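# Set the toppled bottle upright on the steel table

## Task

A single bottle is lying on its side on the steel table; get it standing upright on that table again, without it ending up off the table.

## Robot and tools

Robot: two arms, left_arm (on the +y side) and right_arm. Each has a dexterous hand with index, middle and ring fingers plus a thumb, 16 hinge motors per hand. right_arm has a right hand; left_arm has its mirror image. Bases in the scene frame: left_arm at (-0.034, +0.252, +0.026) m, right_arm at (+0.027, -0.328, +0.014) m, both nearly unrotated. A camera stand sits behind the arms.

Scene frame: origin at table-top height, halfway between the arms' nominal bases; +z up, +x out over the table, +y toward left_arm. Image left/right does not match these names. Reported hand positions and orientations may be a few cm off, more at long reach.

Hand point axes (right hand): +z runs along straight fingers toward the tips; +x crosses the palm away from the thumb; +y points out of the palm face, which lies at y = -0.062 m. Straight fingertips reach about z = +0.12 m; finger centre lines sit at y = -0.076. The straight thumb sticks out 0.154 m on the thumb side at z = -0.092. A rigid mast on the palm side of the wrist (x +0.05 to +0.10, z -0.16 to -0.11, up to y = +0.06) can collide with things. On the left hand +x points toward the thumb, so the mast's x flips sign. Fingertips have rubber caps.

execute_actions(actions, cameras). actions is a list of actions; each action lasts 0.5 s and is a table of up to 15 rows, one per 1/30 s step; if fewer rows are given, the last one is held. Every row is one flat list of 48 numbers, each in [-1, 1], covering both arms even if one stays still, in this order:
- 1-6: left_arm dx, dy, dz, rx, ry, rz
- 7-22: left hand hinge goals
- 23-24: left current_limit, speed
- 25-30: right_arm dx, dy, dz, rx, ry, rz
- 31-46: right hand hinge goals
- 47-48: right current_limit, speed
Pose numbers are offsets, not poses: they are measured from that arm's Hand target as it stood when the action began, along that target's own axes. All rows of one action count from the same start, not from the row before. 1.0 equals 0.6 m for dx/dy/dz and 180 degrees for rx/ry/rz, which together form one rotation vector. Sending the same offset in the next action moves further; all zeros re-requests the current target.
Hinge order per hand: index_mcp, index_abd, index_pip, index_dip, middle_mcp, middle_abd, middle_pip, middle_dip, ring_mcp, ring_abd, ring_pip, ring_dip, thumb_cmc, thumb_axl, thumb_mcp, thumb_ipl. These are absolute goals scaled between each hinge's stops (degrees at +1, at -1; value for straight): finger _mcp (-18, +128; 0.75), _abd (-60, +60; 0.00), _pip (-29, +108; 0.58), _dip (-21, +117; 0.70); thumb_cmc (-20, +120; 0.71), thumb_axl (-27, +140; 0.68), thumb_mcp (-69, +109; 0.23), thumb_ipl (-77, +108; 0.17). Moving toward -1 curls fingers toward the palm and swings the thumb round in front of it. A zero is a real goal; to keep a hand unchanged, send back its hand_goal, hand_current_limit and hand_speed. current_limit maps -1..+1 to 0..550 mA (floor 11 mA); low values may be too weak to lift a finger. speed gives (speed+1)/2 of 8.5 rad/s. Initial values: current_limit +0.4, speed -0.6; last written values persist.
cameras: list of names (cam_high, cam_low, cam_left_wrist, cam_right_wrist, or "all"); images come by default only with an empty actions list.

Results: end_effector_position (m) and end_effector_quat_wxyz per hand point in the scene frame; Hand target, which is the base for the next offsets; joint positions, velocities (may read "within noise") and torques (include the arm's own weight; numbers 3 and 4 wrap at ±28 N m); step readings of positions during motion; per motor hand_goal, hand_measured, hand_current_ma and hand_state (moving, goal, blocked, overload). A call returns once the robot is still. Joint ranges (rad): waist ±2.880, shoulder 0 to 3.142, elbow 0 to 3.019, wrist pitch -1.693 to 1.571, wrist yaw ±1.571, wrist roll ±2.094.

Motion notes: each step clamps the commanded orientation to within 40 degrees of the measured one. The hand often stops short of its target and sags under load; resend the remaining distance as an offset, or aim higher. Offsets of a few cm from friction are not evidence of contact. To stop pushing into something, command the target back past the hand point.

zoom_image(camera, region): enlarges [x0, y0, x1, y1] pixels (origin top-left, at most 504 x 504) of a camera's most recent full image; only cameras in the latest images qualify.

finished_scene(scene): ends the current scene irrevocably; pass the current scene's number. Call it only once the bottle stands upright on the table and stays there.

Avoid: knocking or dropping the bottle off the table, releasing it while it moves, slamming into the table or stand, the arms or hands touching each other (a hand gripping the other's fingers counts), and arm stops. A grip presses only while goals lie past the object's surface. A motor at 495 mA or more for 5 s shuts off for 10 s; motors heat while holding loads or straining, showing MOTOR HOT at 85 °C and faulting (arm falls) at 100 °C. The robot keeps its last command while you think, and objects may occasionally get nudged.

Each tool is called after ">>>" as name([rows], argument=value, ...), one row to a line, values as JSON.

## Session

>>> execute_actions(actions=[])

Scene clock: 0.00 s.
left_arm: end_effector_position=(+0.2763, -0.1752, +0.3432) hand_goal=(+0.754, +0.000, +0.576, +0.696, +0.754, +0.000, +0.576, +0.696, +0.754, +0.000, +0.576, +0.696, +0.714, +0.678, +0.226, +0.168) hand_measured=(+0.754, +0.000, +0.576, +0.696, +0.754, +0.000, +0.576, +0.696, +0.754, +0.000, +0.576, +0.696, +0.714, +0.678, +0.226, +0.168) hand_current_ma=(+0, +0, +0, +0, +0, +0, +0, +0, +0, +0, +0, +0, +0, +0, +0, +0) hand_state=(goal, goal, goal, goal, goal, goal, goal, goal, goal, goal, goal, goal, goal, goal, goal, goal) hand_current_limit=0.40 hand_speed=-0.60 end_effector_quat_wxyz=(+0.188, +0.583, +0.528, -0.589) | right_arm: end_effector_position=(+0.6904, -0.3207, +0.2384) hand_goal=(+0.754, +0.000, +0.576, +0.696, +0.754, +0.000, +0.576, +0.696, +0.754, +0.000, +0.576, +0.696, +0.714, +0.678, +0.226, +0.168) hand_measured=(+0.754, +0.000, +0.576, +0.696, +0.754, +0.000, +0.576, +0.696, +0.754, +0.000, +0.576, +0.696, +0.714, +0.678, +0.226, +0.168) hand_current_ma=(+0, +0, +0, +0, +0, +0, +0, +0, +0, +0, +0, +0, +0, +0, +0, +0) hand_state=(goal, goal, goal, goal, goal, goal, goal, goal, goal, goal, goal, goal, goal, goal, goal, goal) hand_current_limit=0.40 hand_speed=-0.60 end_effector_quat_wxyz=(-0.072, +0.347, +0.734, +0.579)
Joint positions: left_arm=[-0.679 1.343 1.244 -0.959 1.296 -0.956] | right_arm=[-0.264 1.902 1.439 -0.94 -1.242 -0.828]
Joint velocities: within noise
Joint torques (N m): no reading
Heat: left arm: hottest wrist pitch 42 °C; right arm: hottest wrist pitch 37 °C.
Hand target: left_arm +0.2806, -0.1798, +0.3599; +0.204, +0.590, +0.514, -0.588 | right_arm +0.6957, -0.3220, +0.2436; -0.063, +0.339, +0.736, +0.583

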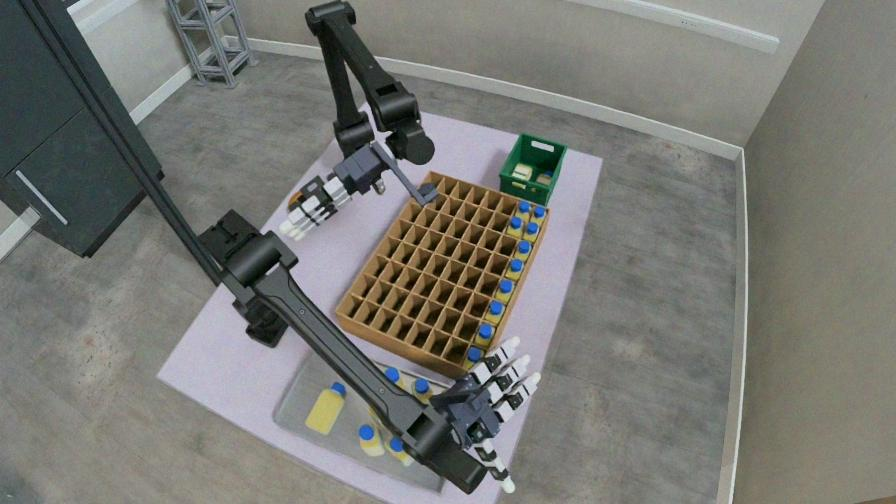

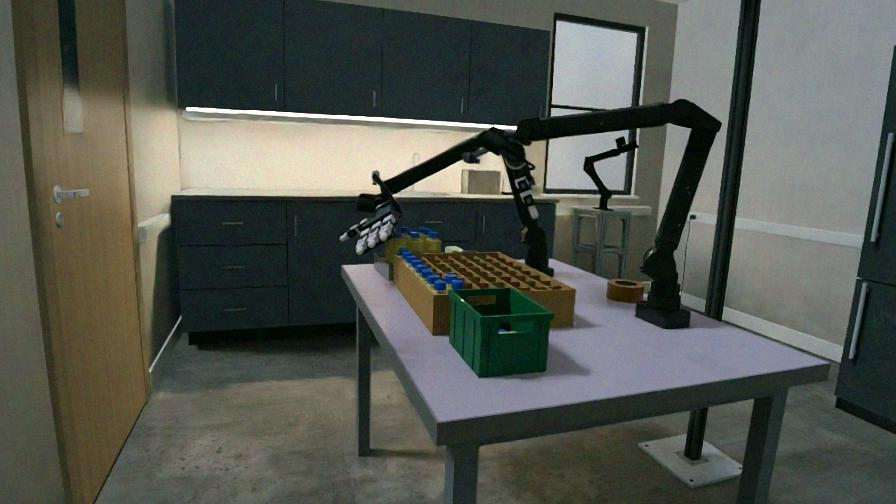

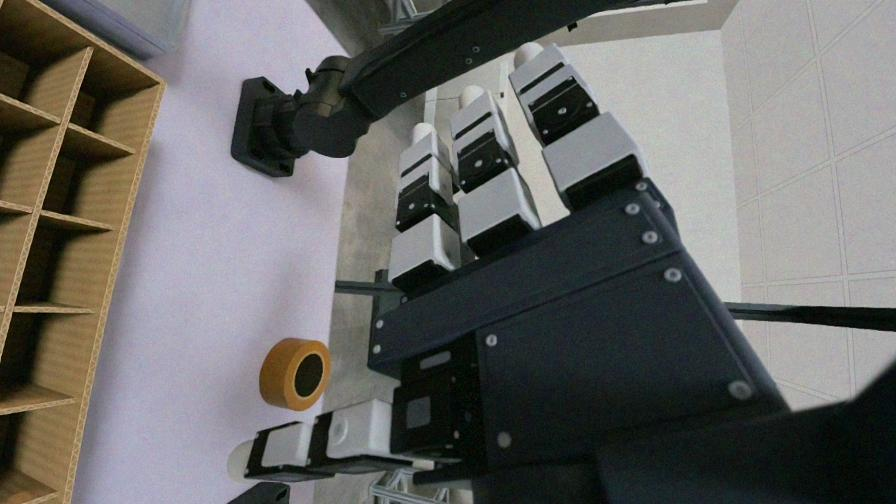

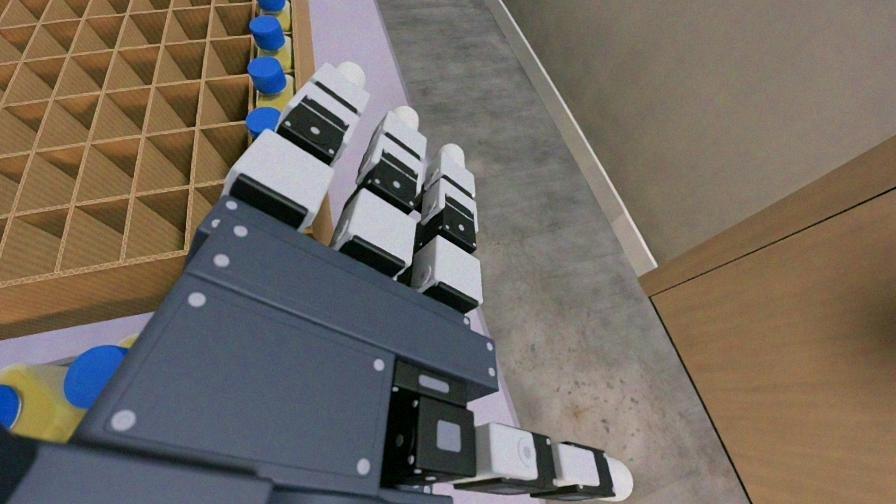

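>>> zoom_image(camera="cam_high", region=[260, 340, 500, 500])

>>> zoom_image(camera="cam_high", region=[180, 120, 620, 504])

>>> zoom_image(camera="cam_low", region=[330, 200, 690, 400])

Scaled by 2.100 from the camera's 896x504 image, which has a finer 1280x720 frame.

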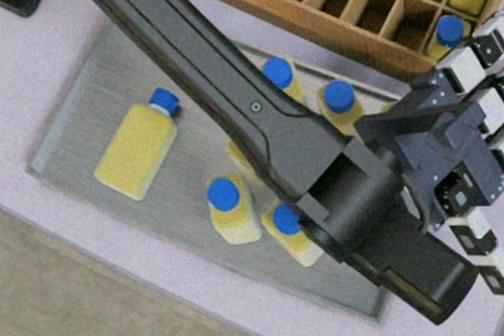

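Scaled by 1.145 from the camera's 896x504 image, which has a finer 1280x720 frame.

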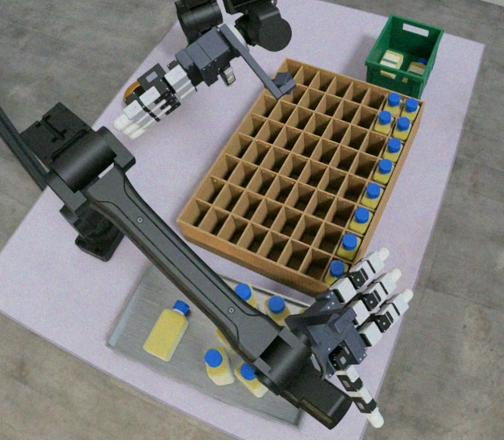

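Scaled by 1.400 from the camera's 896x504 image, which has a finer 1280x720 frame.

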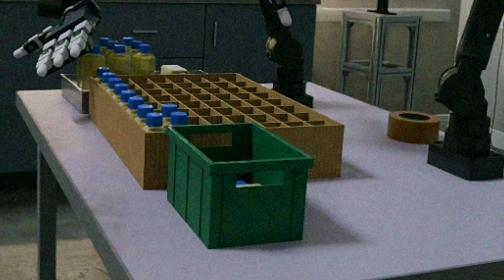

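>>> execute_actions([
  [[0,0,0,0,0,0,0.75,0,0.58,0.7,0.75,0,0.58,0.7,0.75,0,0.58,0.7,0.71,0.68,0.23,0.17,0.4,-0.6,0.1,0.043,-0.051,0,0,0,0.75,0,0.58,0.7,0.75,0,0.58,0.7,0.75,0,0.58,0.7,0.71,0.68,0.23,0.17,0.4,-0.6]],
  [[0,0,0,0,0,0,0.75,0,0.58,0.7,0.75,0,0.58,0.7,0.75,0,0.58,0.7,0.71,0.68,0.23,0.17,0.4,-0.6,0.1,0.043,-0.051,0,0,0,0.75,0,0.58,0.7,0.75,0,0.58,0.7,0.75,0,0.58,0.7,0.71,0.68,0.23,0.17,0.4,-0.6]],
  [[0,0,0,0,0,0,0.75,0,0.58,0.7,0.75,0,0.58,0.7,0.75,0,0.58,0.7,0.71,0.68,0.23,0.17,0.4,-0.6,0.1,0.043,-0.051,0,0,0,0.75,0,0.58,0.7,0.75,0,0.58,0.7,0.75,0,0.58,0.7,0.71,0.68,0.23,0.17,0.4,-0.6]],
], cameras=["cam_high","cam_right_wrist"])

Scene clock: 155.30 s.
left_arm: end_effector_position=(+0.2763, -0.1752, +0.3432) hand_goal=(+0.750, +0.000, +0.580, +0.700, +0.750, +0.000, +0.580, +0.700, +0.750, +0.000, +0.580, +0.700, +0.710, +0.680, +0.230, +0.170) hand_measured=(+0.748, +0.000, +0.576, +0.698, +0.748, +0.000, +0.576, +0.698, +0.748, +0.000, +0.576, +0.698, +0.708, +0.678, +0.226, +0.168) hand_current_ma=(+0, +0, +0, +0, +0, +0, +0, +0, +0, +0, +0, +0, +0, +0, +0, +0) hand_state=(goal, goal, goal, goal, goal, goal, goal, goal, goal, goal, goal, goal, goal, goal, goal, goal) hand_current_limit=0.40 hand_speed=-0.60 end_effector_quat_wxyz=(+0.188, +0.583, +0.528, -0.589) | right_arm: end_effector_position=(+0.5665, -0.3107, +0.4120) hand_goal=(+0.750, +0.000, +0.580, +0.700, +0.750, +0.000, +0.580, +0.700, +0.750, +0.000, +0.580, +0.700, +0.710, +0.680, +0.230, +0.170) hand_measured=(+0.760, +0.000, +0.580, +0.698, +0.758, +0.000, +0.580, +0.698, +0.760, +0.000, +0.580, +0.698, +0.718, +0.678, +0.226, +0.168) hand_current_ma=(+4, +0, +0, +0, +4, +0, +0, +0, +4, +0, +0, +0, +3, -1, -2, -1) hand_state=(goal, goal, goal, goal, goal, goal, goal, goal, goal, goal, goal, goal, goal, goal, goal, goal) hand_current_limit=0.40 hand_speed=-0.60 end_effector_quat_wxyz=(-0.076, +0.347, +0.736, +0.577)
Joint positions: left_arm=[-0.679 1.343 1.244 -0.959 1.296 -0.956] | right_arm=[-0.315 1.504 1.397 -1.477 -1.242 -1.014]
Joint torques (N m): left_arm=[-1.26 -9.99 12.64 1.02 1.02 0.01] | right_arm=[0.03 -15.03 12.7 -0.06 -1.4 -0.07]
Heat: left arm: hottest elbow 52 °C; right arm: hottest elbow 45 °C.
Hand target: left_arm +0.2806, -0.1798, +0.3599; +0.204, +0.590, +0.514, -0.588 | right_arm +0.5750, -0.3209, +0.4232; -0.063, +0.339, +0.736, +0.583
Off the commanded pose: left_arm 0.018 m, 2 deg | right_arm 0.017 m, 2 deg.
Step readings (end_effector_position of left_arm | right_arm):
0: (+0.2763, -0.1752, +0.3432) | (+0.6904, -0.3207, +0.2384)
1: (+0.2763, -0.1752, +0.3432) | (+0.6904, -0.3207, +0.2384)
2: (+0.2763, -0.1752, +0.3432) | (+0.6898, -0.3206, +0.2394)
4: (+0.2763, -0.1752, +0.3432) | (+0.6848, -0.3192, +0.2430)
8: (+0.2763, -0.1752, +0.3432) | (+0.6690, -0.3149, +0.2696)
15: (+0.2763, -0.1752, +0.3432) | (+0.6548, -0.3122, +0.3091)
16: (+0.2763, -0.1752, +0.3432) | (+0.6542, -0.3125, +0.3091)
17: (+0.2763, -0.1752, +0.3432) | (+0.6529, -0.3128, +0.3087)
19: (+0.2763, -0.1752, +0.3432) | (+0.6472, -0.3140, +0.3088)
23: (+0.2763, -0.1752, +0.3432) | (+0.6310, -0.3136, +0.3294)
30: (+0.2763, -0.1752, +0.3432) | (+0.6128, -0.3112, +0.3607)
31: (+0.2763, -0.1752, +0.3432) | (+0.6121, -0.3116, +0.3606)
32: (+0.2763, -0.1752, +0.3432) | (+0.6108, -0.3120, +0.3598)
34: (+0.2763, -0.1752, +0.3432) | (+0.6062, -0.3128, +0.3613)
38: (+0.2763, -0.1752, +0.3432) | (+0.5893, -0.3135, +0.3837)
45: (+0.2763, -0.1752, +0.3432) | (+0.5697, -0.3114, +0.4115)
Images, in order (width x height): cam_high 896x504, cam_right_wrist 896x504.

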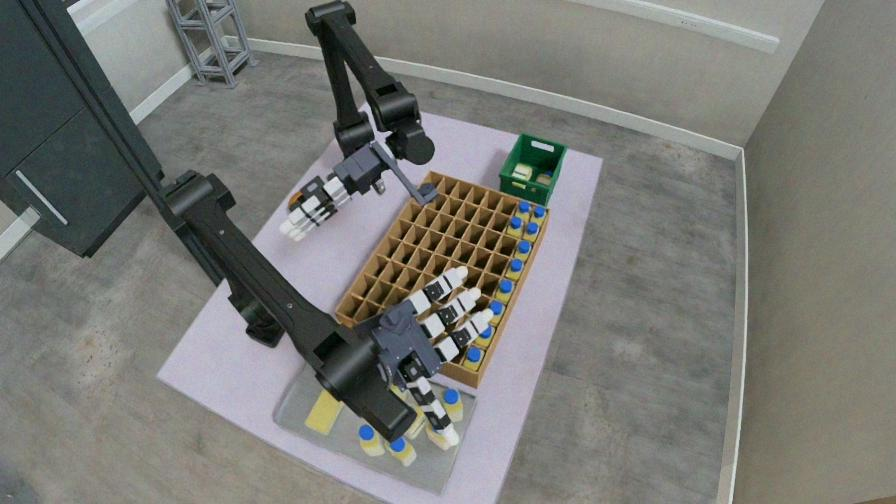

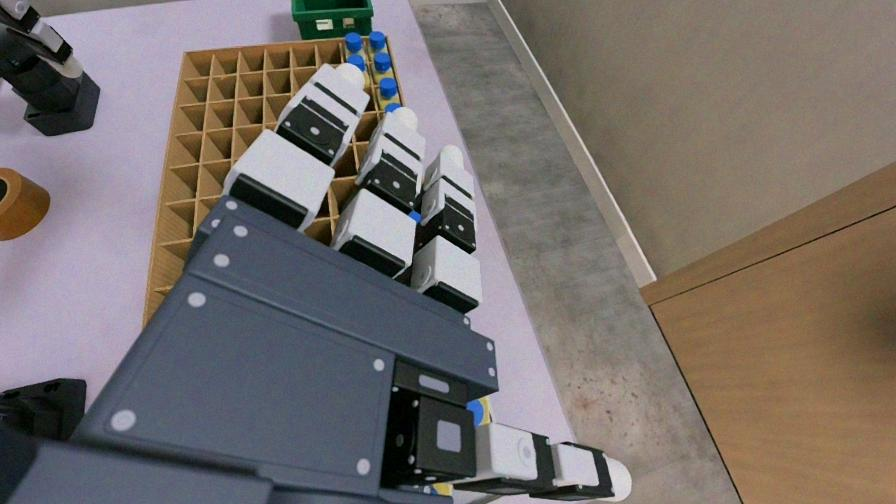

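>>> execute_actions([
  [[0,0,0,0,0,0,0.75,0,0.58,0.7,0.75,0,0.58,0.7,0.75,0,0.58,0.7,0.71,0.68,0.23,0.17,0.4,-0.6,0,0,0,0.064,-0.079,0.049,0.75,0,0.58,0.7,0.75,0,0.58,0.7,0.75,0,0.58,0.7,0.71,0.68,0.23,0.17,0.4,-0.6]],
  [[0,0,0,0,0,0,0.75,0,0.58,0.7,0.75,0,0.58,0.7,0.75,0,0.58,0.7,0.71,0.68,0.23,0.17,0.4,-0.6,0,0,0,0.064,-0.079,0.049,0.75,0,0.58,0.7,0.75,0,0.58,0.7,0.75,0,0.58,0.7,0.71,0.68,0.23,0.17,0.4,-0.6]],
  [[0,0,0,0,0,0,0.75,0,0.58,0.7,0.75,0,0.58,0.7,0.75,0,0.58,0.7,0.71,0.68,0.23,0.17,0.4,-0.6,0,0,0,0.064,-0.079,0.049,0.75,0,0.58,0.7,0.75,0,0.58,0.7,0.75,0,0.58,0.7,0.71,0.68,0.23,0.17,0.4,-0.6]],
  [[0,0,0,0,0,0,0.75,0,0.58,0.7,0.75,0,0.58,0.7,0.75,0,0.58,0.7,0.71,0.68,0.23,0.17,0.4,-0.6,0,0,0,0.063,-0.080,0.048,0.75,0,0.58,0.7,0.75,0,0.58,0.7,0.75,0,0.58,0.7,0.71,0.68,0.23,0.17,0.4,-0.6]],
], cameras=["cam_high","cam_right_wrist"])

Scene clock: 165.80 s.
left_arm: end_effector_position=(+0.2763, -0.1752, +0.3432) hand_goal=(+0.750, +0.000, +0.580, +0.700, +0.750, +0.000, +0.580, +0.700, +0.750, +0.000, +0.580, +0.700, +0.710, +0.680, +0.230, +0.170) hand_measured=(+0.748, +0.000, +0.576, +0.698, +0.748, +0.000, +0.576, +0.698, +0.748, +0.000, +0.576, +0.698, +0.708, +0.678, +0.226, +0.168) hand_current_ma=(+0, +0, +0, +0, +0, +0, +0, +0, +0, +0, +0, +0, +0, +0, +0, +0) hand_state=(goal, goal, goal, goal, goal, goal, goal, goal, goal, goal, goal, goal, goal, goal, goal, goal) hand_current_limit=0.40 hand_speed=-0.60 end_effector_quat_wxyz=(+0.188, +0.583, +0.528, -0.589) | right_arm: end_effector_position=(+0.5655, -0.3201, +0.4118) hand_goal=(+0.750, +0.000, +0.580, +0.700, +0.750, +0.000, +0.580, +0.700, +0.750, +0.000, +0.580, +0.700, +0.710, +0.680, +0.230, +0.170) hand_measured=(+0.752, +0.000, +0.580, +0.698, +0.752, +0.000, +0.580, +0.698, +0.752, +0.000, +0.580, +0.698, +0.714, +0.678, +0.226, +0.168) hand_current_ma=(+0, +0, +0, +0, +0, +0, +0, +0, +1, +0, +0, +0, +1, -1, -2, -1) hand_state=(goal, goal, goal, goal, goal, goal, goal, goal, goal, goal, goal, goal, goal, goal, goal, goal) hand_current_limit=0.40 hand_speed=-0.60 end_effector_quat_wxyz=(+0.058, +0.701, +0.708, +0.063)
Joint positions: left_arm=[-0.679 1.343 1.244 -0.959 1.296 -0.956] | right_arm=[0.067 1.461 1.762 -1.7 0.004 0.057]
Joint torques (N m): left_arm=[-1.2 -9.99 12.64 1.02 1.03 0.01] | right_arm=[1.26 -14.1 13.34 0.2 0.16 0.26]
Heat: left arm: hottest elbow 52 °C; right arm: hottest elbow 44 °C.
Hand target: left_arm +0.2806, -0.1798, +0.3599; +0.204, +0.590, +0.514, -0.588 | right_arm +0.5751, -0.3209, +0.4232; +0.000, +0.707, +0.707, -0.001
Off the commanded pose: left_arm 0.018 m, 2 deg | right_arm 0.015 m, 10 deg.
joint sent to its limit (right arm) — joint 4 (wrist pitch), lower limit. The joint targets are off in orientation, not in position.
Step readings (end_effector_position of left_arm | right_arm):
0: (+0.2763, -0.1752, +0.3432) | (+0.5665, -0.3107, +0.4120)
1: (+0.2763, -0.1752, +0.3432) | (+0.5666, -0.3108, +0.4114)
2: (+0.2763, -0.1752, +0.3432) | (+0.5676, -0.3116, +0.4043)
4: (+0.2763, -0.1752, +0.3432) | (+0.5702, -0.3158, +0.3914)
8: (+0.2763, -0.1752, +0.3432) | (+0.5712, -0.3244, +0.3875)
15: (+0.2763, -0.1752, +0.3432) | (+0.5641, -0.3247, +0.4055)
16: (+0.2763, -0.1752, +0.3432) | (+0.5642, -0.3255, +0.4056)
17: (+0.2763, -0.1752, +0.3432) | (+0.5652, -0.3287, +0.4000)
19: (+0.2763, -0.1752, +0.3432) | (+0.5683, -0.3349, +0.3910)
23: (+0.2763, -0.1752, +0.3432) | (+0.5721, -0.3323, +0.3942)
30: (+0.2763, -0.1752, +0.3432) | (+0.5708, -0.3215, +0.4049)
31: (+0.2763, -0.1752, +0.3432) | (+0.5707, -0.3219, +0.4045)
32: (+0.2763, -0.1752, +0.3432) | (+0.5693, -0.3265, +0.4010)
34: (+0.2763, -0.1752, +0.3432) | (+0.5662, -0.3320, +0.3970)
38: (+0.2763, -0.1752, +0.3432) | (+0.5639, -0.3322, +0.4145)
45: (+0.2763, -0.1752, +0.3432) | (+0.5627, -0.3193, +0.4268)
46: (+0.2763, -0.1752, +0.3432) | (+0.5628, -0.3199, +0.4251)
47: (+0.2763, -0.1752, +0.3432) | (+0.5635, -0.3251, +0.4215)
49: (+0.2763, -0.1752, +0.3432) | (+0.5648, -0.3341, +0.4161)
53: (+0.2763, -0.1752, +0.3432) | (+0.5671, -0.3315, +0.4127)
60: (+0.2763, -0.1752, +0.3432) | (+0.5663, -0.3162, +0.4119)
Images, in order (width x height): cam_high 896x504, cam_right_wrist 896x504.

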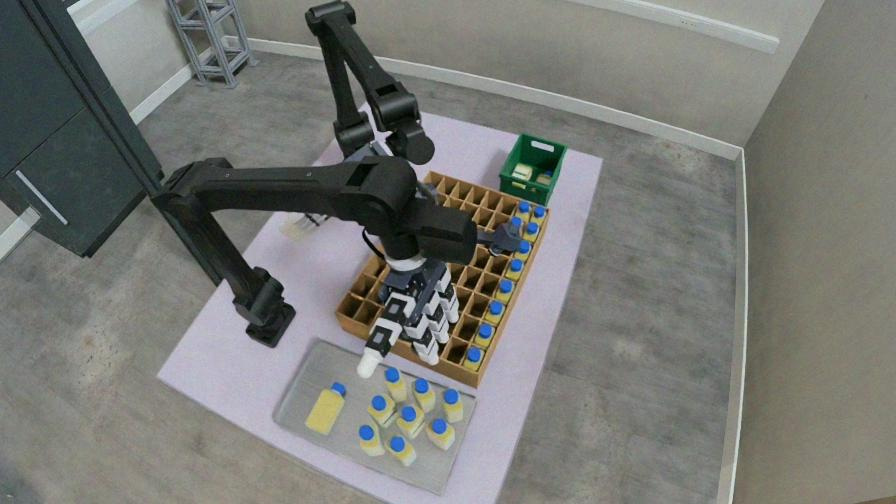

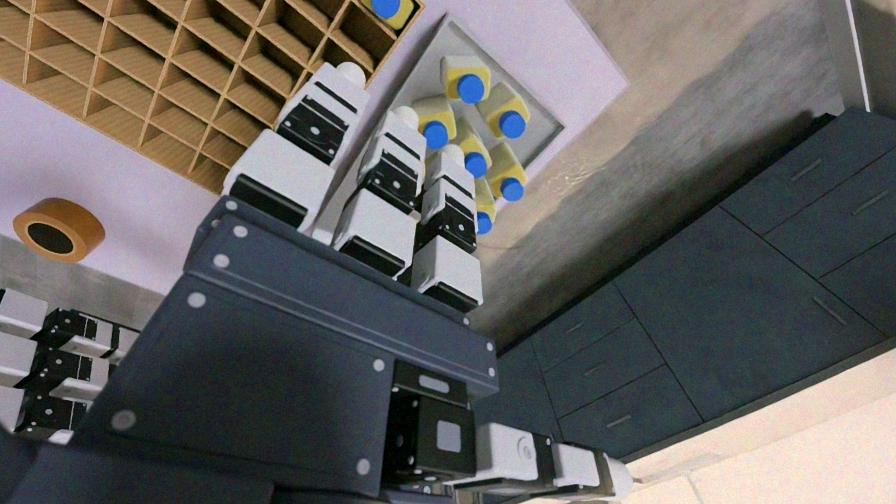

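>>> zoom_image(camera="cam_high", region=[240, 320, 500, 500])

Scaled by 1.938 from the camera's 896x504 image, which has a finer 1280x720 frame.

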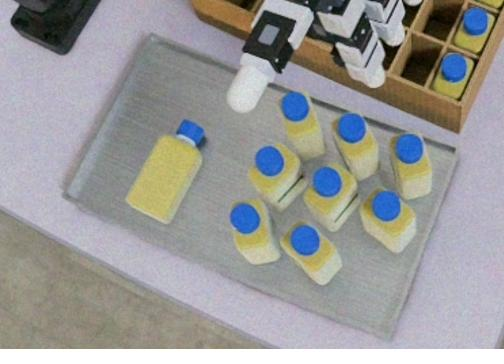

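>>> execute_actions([
  [[0,0,0,0,0,0,0.75,0,0.58,0.7,0.75,0,0.58,0.7,0.75,0,0.58,0.7,0.71,0.68,0.23,0.17,0.4,-0.6,-0.017,-0.098,0.02,0,0,-0.1,0.75,0.2,0.58,0.7,-0.48,0,-0.74,0,0.75,-0.2,0.58,0.7,0.71,0.68,0.23,0.17,0.4,-0.6]],
  [[0,0,0,0,0,0,0.75,0,0.58,0.7,0.75,0,0.58,0.7,0.75,0,0.58,0.7,0.71,0.68,0.23,0.17,0.4,-0.6,0.0141,-0.0985,0.02,0,0,-0.1,0.75,0.2,0.58,0.7,-0.48,0,-0.74,0,0.75,-0.2,0.58,0.7,0.71,0.68,0.23,0.17,0.4,-0.6]],
  [[0,0,0,0,0,0,0.75,0,0.58,0.7,0.75,0,0.58,0.7,0.75,0,0.58,0.7,0.71,0.68,0.23,0.17,0.4,-0.6,0.0438,-0.0893,0.02,0,0,-0.1,0.75,0.2,0.58,0.7,-0.48,0,-0.74,0,0.75,-0.2,0.58,0.7,0.71,0.68,0.23,0.17,0.4,-0.6]],
  [[0,0,0,0,0,0,0.75,0,0.58,0.7,0.75,0,0.58,0.7,0.75,0,0.58,0.7,0.71,0.68,0.23,0.17,0.4,-0.6,0.0693,-0.0714,0.02,0,0,-0.1,0.75,0.2,0.58,0.7,-0.48,0,-0.74,0,0.75,-0.2,0.58,0.7,0.71,0.68,0.23,0.17,0.4,-0.6]],
  [[0,0,0,0,0,0,0.75,0,0.58,0.7,0.75,0,0.58,0.7,0.75,0,0.58,0.7,0.71,0.68,0.23,0.17,0.4,-0.6,0.088,-0.0465,0.02,0,0,-0.1,0.75,0.2,0.58,0.7,-0.48,0,-0.74,0,0.75,-0.2,0.58,0.7,0.71,0.68,0.23,0.17,0.4,-0.6]],
], cameras=["cam_high","cam_right_wrist"])

Scene clock: 341.40 s.
left_arm: end_effector_position=(+0.2763, -0.1752, +0.3432) hand_goal=(+0.750, +0.000, +0.580, +0.700, +0.750, +0.000, +0.580, +0.700, +0.750, +0.000, +0.580, +0.700, +0.710, +0.680, +0.230, +0.170) hand_measured=(+0.748, +0.000, +0.576, +0.698, +0.748, +0.000, +0.576, +0.698, +0.748, +0.000, +0.576, +0.698, +0.708, +0.678, +0.226, +0.168) hand_current_ma=(+0, +0, +0, +0, +0, +0, +0, +0, +0, +0, +0, +0, +0, +0, +0, +0) hand_state=(goal, goal, goal, goal, goal, goal, goal, goal, goal, goal, goal, goal, goal, goal, goal, goal) hand_current_limit=0.40 hand_speed=-0.60 end_effector_quat_wxyz=(+0.188, +0.583, +0.528, -0.589) | right_arm: end_effector_position=(+0.2846, -0.3720, +0.3626) hand_goal=(+0.750, +0.200, +0.580, +0.700, -0.480, +0.000, -0.740, +0.000, +0.750, -0.200, +0.580, +0.700, +0.710, +0.680, +0.230, +0.170) hand_measured=(+0.750, +0.196, +0.580, +0.698, -0.458, +0.000, -0.728, +0.002, +0.750, -0.198, +0.580, +0.698, +0.710, +0.678, +0.226, +0.168) hand_current_ma=(+0, -1, +0, +0, +18, +0, +6, +1, +0, +0, +0, +0, +0, -1, -2, -1) hand_state=(goal, goal, goal, goal, blocked, goal, goal, goal, goal, goal, goal, goal, goal, goal, goal, goal) hand_current_limit=0.40 hand_speed=-0.60 end_effector_quat_wxyz=(+0.080, -0.008, +0.996, -0.027)
Joint positions: left_arm=[-0.679 1.343 1.244 -0.959 1.296 -0.956] | right_arm=[-0.523 0.968 1.268 -1.706 -0.035 -2.104]
Joint torques (N m): left_arm=[-1.32 -9.99 12.63 1.02 1.03 0] | right_arm=[-0.03 -7.12 9.05 0.32 -0.4 0.09]
Heat: left arm: hottest elbow 54 °C; right arm: hottest elbow 50 °C.
Hand target: left_arm +0.2806, -0.1798, +0.3599; +0.204, +0.590, +0.514, -0.588 | right_arm +0.2809, -0.3723, +0.3640; -0.001, +0.000, +1.000, -0.001
Off the commanded pose: left_arm 0.018 m, 2 deg | right_arm 0.004 m, 10 deg.
joint sent to its limit (right arm) — joint 4 (wrist pitch), lower limit; joint 6 (wrist roll), lower limit. The joint targets are off in orientation, not in position.
Step readings (end_effector_position of left_arm | right_arm):
0: (+0.2763, -0.1752, +0.3432) | (+0.5655, -0.3201, +0.4118)
1: (+0.2763, -0.1752, +0.3432) | (+0.5656, -0.3199, +0.4118)
2: (+0.2763, -0.1752, +0.3432) | (+0.5651, -0.3193, +0.4114)
4: (+0.2763, -0.1752, +0.3432) | (+0.5575, -0.3169, +0.4054)
8: (+0.2763, -0.1752, +0.3432) | (+0.5322, -0.3245, +0.3969)
15: (+0.2763, -0.1752, +0.3432) | (+0.5170, -0.3343, +0.4155)
16: (+0.2763, -0.1752, +0.3432) | (+0.5165, -0.3335, +0.4156)
17: (+0.2763, -0.1752, +0.3432) | (+0.5141, -0.3329, +0.4137)
19: (+0.2763, -0.1752, +0.3432) | (+0.5005, -0.3303, +0.4022)
23: (+0.2763, -0.1752, +0.3432) | (+0.4746, -0.3370, +0.3893)
30: (+0.2763, -0.1752, +0.3432) | (+0.4603, -0.3452, +0.4009)
31: (+0.2763, -0.1752, +0.3432) | (+0.4593, -0.3440, +0.4007)
32: (+0.2763, -0.1752, +0.3432) | (+0.4571, -0.3439, +0.3990)
34: (+0.2763, -0.1752, +0.3432) | (+0.4444, -0.3408, +0.3905)
38: (+0.2763, -0.1752, +0.3432) | (+0.4187, -0.3519, +0.3800)
45: (+0.2763, -0.1752, +0.3432) | (+0.4033, -0.3548, +0.3879)
46: (+0.2763, -0.1752, +0.3432) | (+0.4021, -0.3536, +0.3873)
47: (+0.2763, -0.1752, +0.3432) | (+0.3999, -0.3543, +0.3859)
49: (+0.2763, -0.1752, +0.3432) | (+0.3881, -0.3524, +0.3800)
53: (+0.2763, -0.1752, +0.3432) | (+0.3633, -0.3627, +0.3710)
60: (+0.2763, -0.1752, +0.3432) | (+0.3463, -0.3640, +0.3751)
61: (+0.2763, -0.1752, +0.3432) | (+0.3453, -0.3633, +0.3749)
62: (+0.2763, -0.1752, +0.3432) | (+0.3426, -0.3640, +0.3737)
64: (+0.2763, -0.1752, +0.3432) | (+0.3314, -0.3634, +0.3695)
68: (+0.2763, -0.1752, +0.3432) | (+0.3074, -0.3724, +0.3617)
75: (+0.2763, -0.1752, +0.3432) | (+0.2896, -0.3737, +0.3634)
Images, in order (width x height): cam_high 896x504, cam_right_wrist 896x504.

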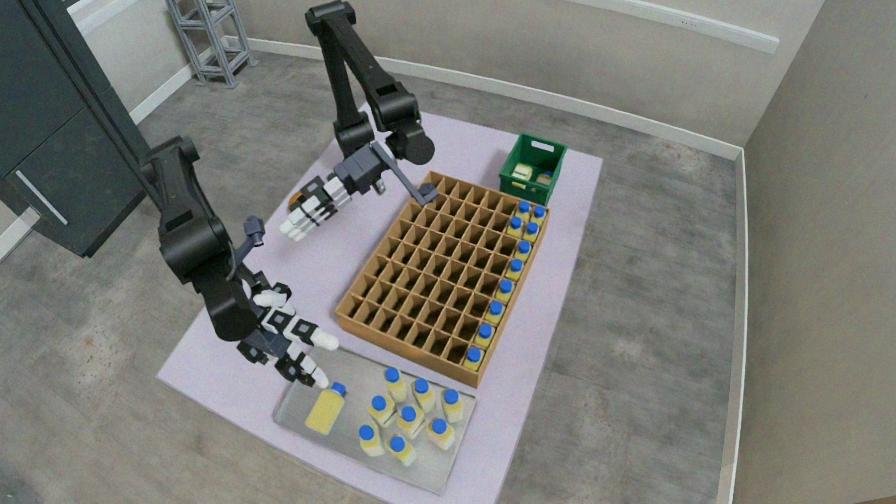

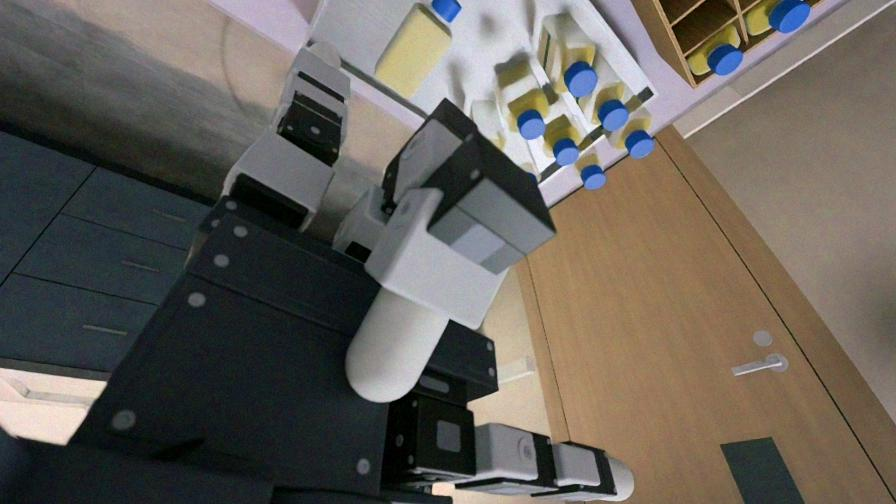

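>>> execute_actions([
  [[0,0,0,0,0,0,0.75,0,0.58,0.7,0.75,0,0.58,0.7,0.75,0,0.58,0.7,0.71,0.68,0.23,0.17,0.4,-0.6,-0.045,0,0.075,0,0,0,0.75,0.2,0.58,0.7,-0.48,0,-0.74,0,0.75,-0.2,0.58,0.7,0.71,0.68,0.23,0.17,0.4,-0.6]],
  [[0,0,0,0,0,0,0.75,0,0.58,0.7,0.75,0,0.58,0.7,0.75,0,0.58,0.7,0.71,0.68,0.23,0.17,0.4,-0.6,-0.045,0,0.075,0,0,0,0.75,0.2,0.58,0.7,-0.48,0,-0.74,0,0.75,-0.2,0.58,0.7,0.71,0.68,0.23,0.17,0.4,-0.6]],
], cameras=["cam_high","cam_right_wrist"])

>>> zoom_image(camera="cam_high", region=[240, 300, 500, 500])

Scene clock: 390.03 s.
left_arm: end_effector_position=(+0.2763, -0.1752, +0.3432) hand_goal=(+0.750, +0.000, +0.580, +0.700, +0.750, +0.000, +0.580, +0.700, +0.750, +0.000, +0.580, +0.700, +0.710, +0.680, +0.230, +0.170) hand_measured=(+0.748, +0.000, +0.576, +0.698, +0.748, +0.000, +0.576, +0.698, +0.748, +0.000, +0.576, +0.698, +0.708, +0.678, +0.226, +0.168) hand_current_ma=(+0, +0, +0, +0, +0, +0, +0, +0, +0, +0, +0, +0, +0, +0, +0, +0) hand_state=(goal, goal, goal, goal, goal, goal, goal, goal, goal, goal, goal, goal, goal, goal, goal, goal) hand_current_limit=0.40 hand_speed=-0.60 end_effector_quat_wxyz=(+0.188, +0.583, +0.528, -0.589) | right_arm: end_effector_position=(+0.3267, -0.3739, +0.2757) hand_goal=(+0.750, +0.200, +0.580, +0.700, -0.480, +0.000, -0.740, +0.000, +0.750, -0.200, +0.580, +0.700, +0.710, +0.680, +0.230, +0.170) hand_measured=(+0.750, +0.196, +0.580, +0.698, -0.458, +0.000, -0.728, +0.002, +0.750, -0.198, +0.580, +0.698, +0.710, +0.678, +0.226, +0.168) hand_current_ma=(+0, -1, +0, +0, +18, +0, +6, +1, +0, +0, +0, +0, +0, -1, -2, -1) hand_state=(goal, goal, goal, goal, blocked, goal, goal, goal, goal, goal, goal, goal, goal, goal, goal, goal) hand_current_limit=0.40 hand_speed=-0.60 end_effector_quat_wxyz=(-0.009, +0.005, +1.000, +0.001)
Joint positions: left_arm=[-0.679 1.343 1.244 -0.959 1.296 -0.956] | right_arm=[-0.439 1.146 1.162 -1.605 0.005 -1.999]
Joint torques (N m): left_arm=[-1.2 -9.93 12.63 0.99 1.03 0] | right_arm=[1.96 -8.88 9.52 0.87 -0.08 0.28]
Heat: left arm: hottest elbow 54 °C; right arm: hottest elbow 46 °C.
Hand target: left_arm +0.2806, -0.1798, +0.3599; +0.204, +0.590, +0.514, -0.588 | right_arm +0.3347, -0.3724, +0.2739; -0.001, +0.000, +1.000, -0.001
Off the commanded pose: left_arm 0.018 m, 2 deg | right_arm 0.008 m, 1 deg.
Step readings (end_effector_position of left_arm | right_arm):
0: (+0.2763, -0.1752, +0.3432) | (+0.2846, -0.3720, +0.3626)
1: (+0.2763, -0.1752, +0.3432) | (+0.2844, -0.3722, +0.3622)
2: (+0.2763, -0.1752, +0.3432) | (+0.2842, -0.3729, +0.3606)
4: (+0.2763, -0.1752, +0.3432) | (+0.2854, -0.3749, +0.3544)
8: (+0.2763, -0.1752, +0.3432) | (+0.2957, -0.3747, +0.3328)
15: (+0.2763, -0.1752, +0.3432) | (+0.3064, -0.3763, +0.3155)
16: (+0.2763, -0.1752, +0.3432) | (+0.3060, -0.3760, +0.3154)
17: (+0.2763, -0.1752, +0.3432) | (+0.3065, -0.3756, +0.3142)
19: (+0.2763, -0.1752, +0.3432) | (+0.3102, -0.3740, +0.3073)
23: (+0.2763, -0.1752, +0.3432) | (+0.3177, -0.3727, +0.2870)
30: (+0.2763, -0.1752, +0.3432) | (+0.3262, -0.3740, +0.2757)
Images, in order (width x height): cam_high 896x504, cam_right_wrist 896x504.

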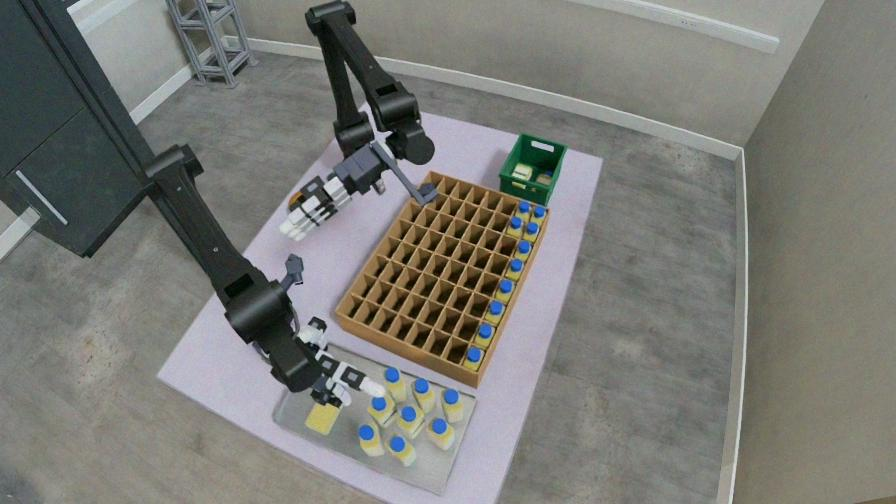

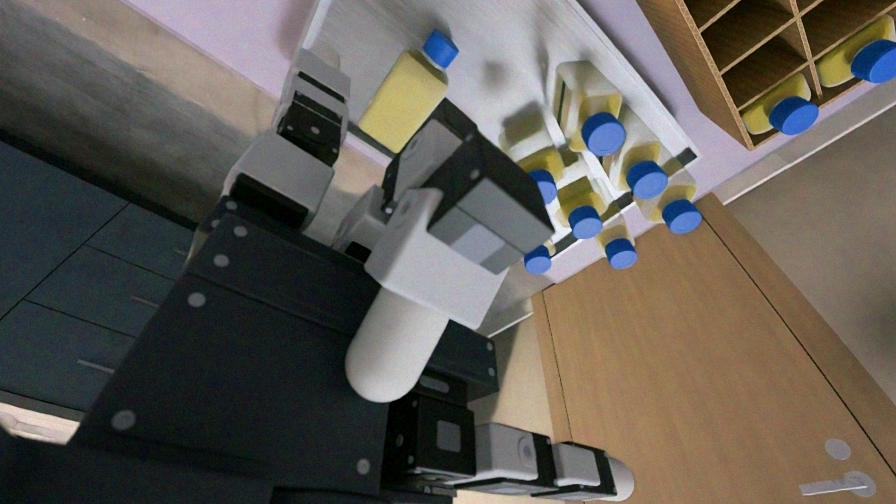

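Scaled by 1.938 from the camera's 896x504 image, which has a finer 1280x720 frame.

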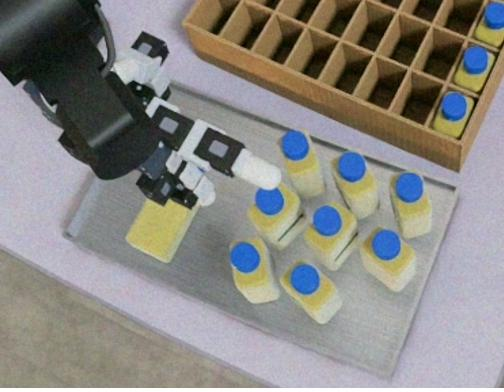

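>>> execute_actions([
  [[0,0,0,0,0,0,0.75,0,0.58,0.7,0.75,0,0.58,0.7,0.75,0,0.58,0.7,0.71,0.68,0.23,0.17,0.4,-0.6,0,0,0.1,0,0,0,0.75,0.2,0.58,0.7,-0.48,0,-0.74,0,0.75,-0.2,0.58,0.7,0.71,0.68,0.23,0.17,0.4,-0.6]],
], cameras=["cam_high","cam_right_wrist"])

>>> zoom_image(camera="cam_high", region=[240, 300, 500, 500])

>>> zoom_image(camera="cam_right_wrist", region=[250, 0, 650, 300])

Scene clock: 402.67 s.
left_arm: end_effector_position=(+0.2763, -0.1752, +0.3432) hand_goal=(+0.750, +0.000, +0.580, +0.700, +0.750, +0.000, +0.580, +0.700, +0.750, +0.000, +0.580, +0.700, +0.710, +0.680, +0.230, +0.170) hand_measured=(+0.748, +0.000, +0.576, +0.698, +0.748, +0.000, +0.576, +0.698, +0.748, +0.000, +0.576, +0.698, +0.708, +0.678, +0.226, +0.168) hand_current_ma=(+0, +0, +0, +0, +0, +0, +0, +0, +0, +0, +0, +0, +0, +0, +0, +0) hand_state=(goal, goal, goal, goal, goal, goal, goal, goal, goal, goal, goal, goal, goal, goal, goal, goal) hand_current_limit=0.40 hand_speed=-0.60 end_effector_quat_wxyz=(+0.188, +0.583, +0.528, -0.589) | right_arm: end_effector_position=(+0.3264, -0.3741, +0.2155) hand_goal=(+0.750, +0.200, +0.580, +0.700, -0.480, +0.000, -0.740, +0.000, +0.750, -0.200, +0.580, +0.700, +0.710, +0.680, +0.230, +0.170) hand_measured=(+0.750, +0.196, +0.580, +0.698, -0.458, +0.000, -0.728, +0.002, +0.750, -0.198, +0.580, +0.698, +0.710, +0.678, +0.226, +0.168) hand_current_ma=(+0, +0, +0, +0, +18, +0, +6, +1, +0, +0, +0, +0, +0, -1, -2, -1) hand_state=(goal, goal, goal, goal, blocked, goal, goal, goal, goal, goal, goal, goal, goal, goal, goal, goal) hand_current_limit=0.40 hand_speed=-0.60 end_effector_quat_wxyz=(-0.009, +0.005, +1.000, +0.000)
Joint positions: left_arm=[-0.679 1.343 1.244 -0.959 1.296 -0.956] | right_arm=[-0.439 1.155 1.011 -1.443 0.007 -1.999]
Joint torques (N m): left_arm=[-1.32 -9.93 12.64 1.02 1.02 0] | right_arm=[1.96 -8.64 9.57 0.83 -0.11 0.26]
Heat: left arm: hottest elbow 54 °C; right arm: hottest elbow 45 °C.
Hand target: left_arm +0.2806, -0.1798, +0.3599; +0.204, +0.590, +0.514, -0.588 | right_arm +0.3345, -0.3724, +0.2138; -0.001, +0.000, +1.000, -0.001
Off the commanded pose: left_arm 0.018 m, 2 deg | right_arm 0.008 m, 1 deg.
Step readings (end_effector_position of left_arm | right_arm):
0: (+0.2763, -0.1752, +0.3432) | (+0.3267, -0.3739, +0.2757)
1: (+0.2763, -0.1752, +0.3432) | (+0.3269, -0.3740, +0.2750)
2: (+0.2763, -0.1752, +0.3432) | (+0.3280, -0.3746, +0.2718)
4: (+0.2763, -0.1752, +0.3432) | (+0.3300, -0.3755, +0.2575)
8: (+0.2763, -0.1752, +0.3432) | (+0.3224, -0.3722, +0.2252)
15: (+0.2763, -0.1752, +0.3432) | (+0.3257, -0.3738, +0.2156)
Images, in order (width x height): cam_high 896x504, cam_right_wrist 896x504.

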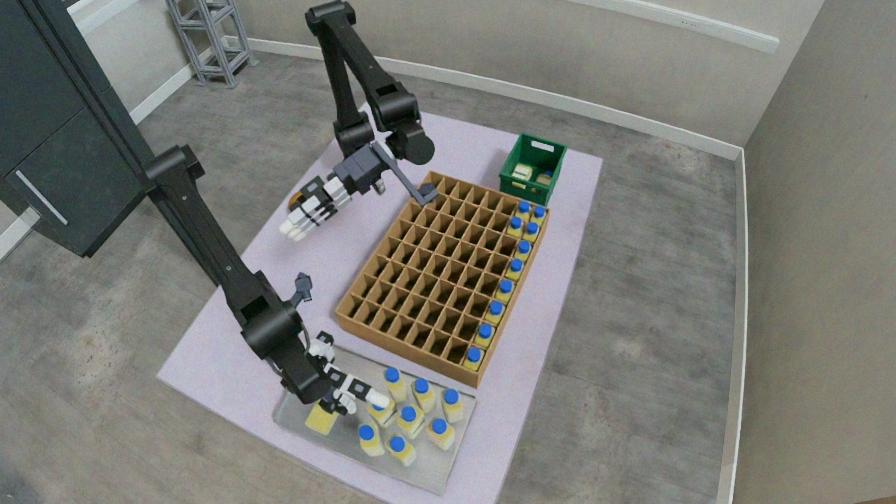

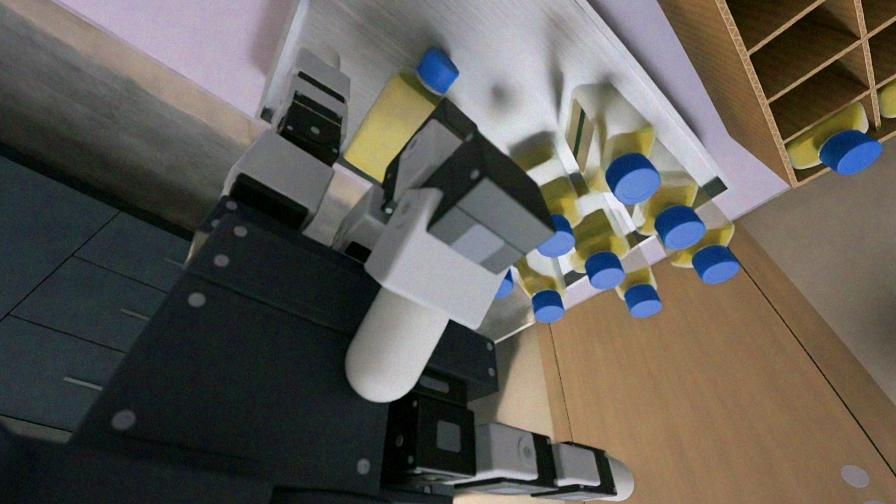

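Scaled by 1.938 from the camera's 896x504 image, which has a finer 1280x720 frame.

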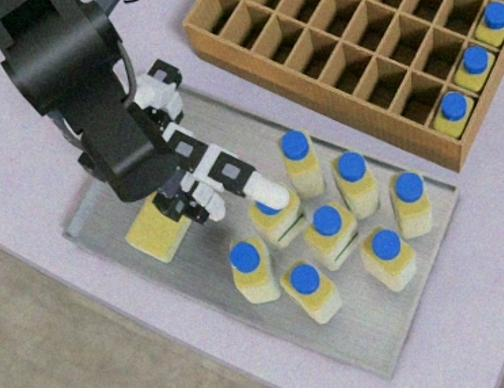

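Scaled by 1.260 from the camera's 896x504 image, which has a finer 1280x720 frame.

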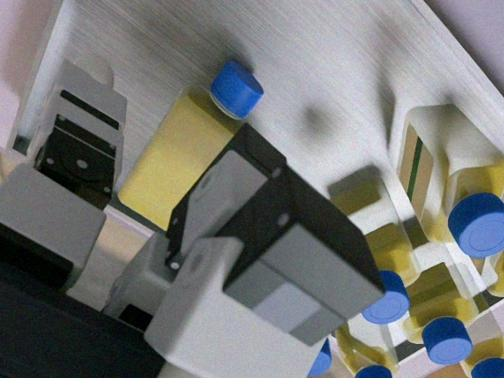

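>>> execute_actions([
  [[0,0,0,0,0,0,0.75,0,0.58,0.7,0.75,0,0.58,0.7,0.75,0,0.58,0.7,0.71,0.68,0.23,0.17,0.4,-0.6,0,-0.0167,0.06,0,0,0,0.75,0.2,0.58,0.7,-0.48,0,-0.74,0,0.75,-0.2,0.58,0.7,0.71,0.68,0.23,0.17,0.4,-0.6]],
], cameras=["cam_high","cam_right_wrist"])

>>> zoom_image(camera="cam_high", region=[240, 340, 440, 500])

>>> zoom_image(camera="cam_right_wrist", region=[250, 0, 650, 300])

Scene clock: 417.93 s.
left_arm: end_effector_position=(+0.2763, -0.1752, +0.3432) hand_goal=(+0.750, +0.000, +0.580, +0.700, +0.750, +0.000, +0.580, +0.700, +0.750, +0.000, +0.580, +0.700, +0.710, +0.680, +0.230, +0.170) hand_measured=(+0.748, +0.000, +0.576, +0.698, +0.748, +0.000, +0.576, +0.698, +0.748, +0.000, +0.576, +0.698, +0.708, +0.678, +0.226, +0.168) hand_current_ma=(+0, +0, +0, +0, +0, +0, +0, +0, +0, +0, +0, +0, +0, +0, +0, +0) hand_state=(goal, goal, goal, goal, goal, goal, goal, goal, goal, goal, goal, goal, goal, goal, goal, goal) hand_current_limit=0.40 hand_speed=-0.60 end_effector_quat_wxyz=(+0.188, +0.583, +0.528, -0.589) | right_arm: end_effector_position=(+0.3304, -0.3763, +0.1810) hand_goal=(+0.750, +0.200, +0.580, +0.700, -0.480, +0.000, -0.740, +0.000, +0.750, -0.200, +0.580, +0.700, +0.710, +0.680, +0.230, +0.170) hand_measured=(+0.750, +0.196, +0.580, +0.698, -0.458, +0.000, -0.728, +0.002, +0.750, -0.198, +0.580, +0.698, +0.710, +0.678, +0.226, +0.168) hand_current_ma=(+0, +0, +0, +0, +18, +0, +6, +1, +0, +0, +0, +0, +0, -1, -2, -1) hand_state=(goal, goal, goal, goal, blocked, goal, goal, goal, goal, goal, goal, goal, goal, goal, goal, goal) hand_current_limit=0.40 hand_speed=-0.60 end_effector_quat_wxyz=(-0.007, +0.001, +1.000, +0.000)
Joint positions: left_arm=[-0.679 1.343 1.244 -0.959 1.296 -0.956] | right_arm=[-0.439 1.186 0.943 -1.341 0.007 -2.006]
Joint torques (N m): left_arm=[-1.2 -9.93 12.63 1.03 1.03 0.01] | right_arm=[-0.09 -8.88 9.14 0.87 -0.09 0.06]
Heat: left arm: hottest elbow 54 °C; right arm: hottest elbow 45 °C.
Hand target: left_arm +0.2806, -0.1798, +0.3599; +0.204, +0.590, +0.514, -0.588 | right_arm +0.3345, -0.3825, +0.1779; -0.001, +0.000, +1.000, -0.001
Off the commanded pose: left_arm 0.018 m, 2 deg | right_arm 0.008 m, 1 deg.
Step readings (end_effector_position of left_arm | right_arm):
0: (+0.2763, -0.1752, +0.3432) | (+0.3264, -0.3741, +0.2155)
1: (+0.2763, -0.1752, +0.3432) | (+0.3266, -0.3742, +0.2154)
2: (+0.2763, -0.1752, +0.3432) | (+0.3273, -0.3745, +0.2140)
4: (+0.2763, -0.1752, +0.3432) | (+0.3303, -0.3759, +0.2070)
8: (+0.2763, -0.1752, +0.3432) | (+0.3288, -0.3752, +0.1898)
15: (+0.2763, -0.1752, +0.3432) | (+0.3301, -0.3762, +0.1811)
Images, in order (width x height): cam_high 896x504, cam_right_wrist 896x504.

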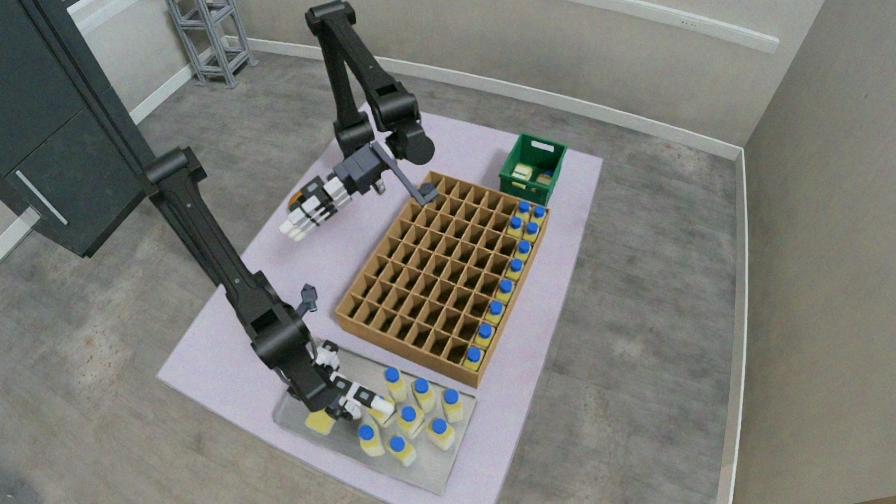

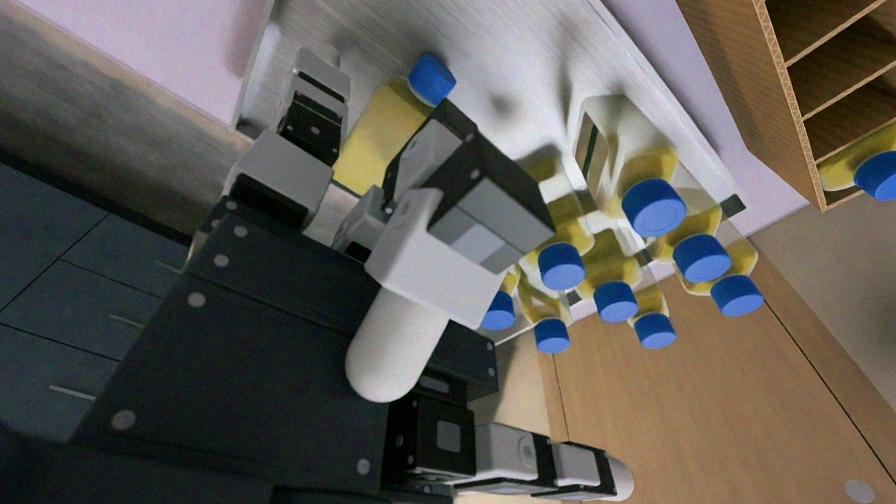

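Scaled by 2.520 from the camera's 896x504 image, which has a finer 1280x720 frame.

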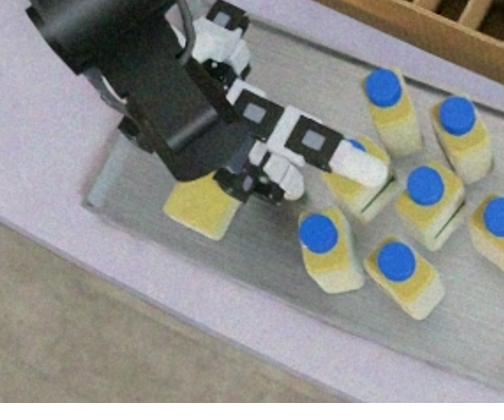

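Scaled by 1.260 from the camera's 896x504 image, which has a finer 1280x720 frame.

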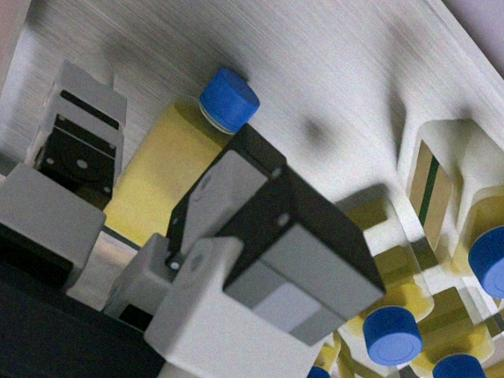

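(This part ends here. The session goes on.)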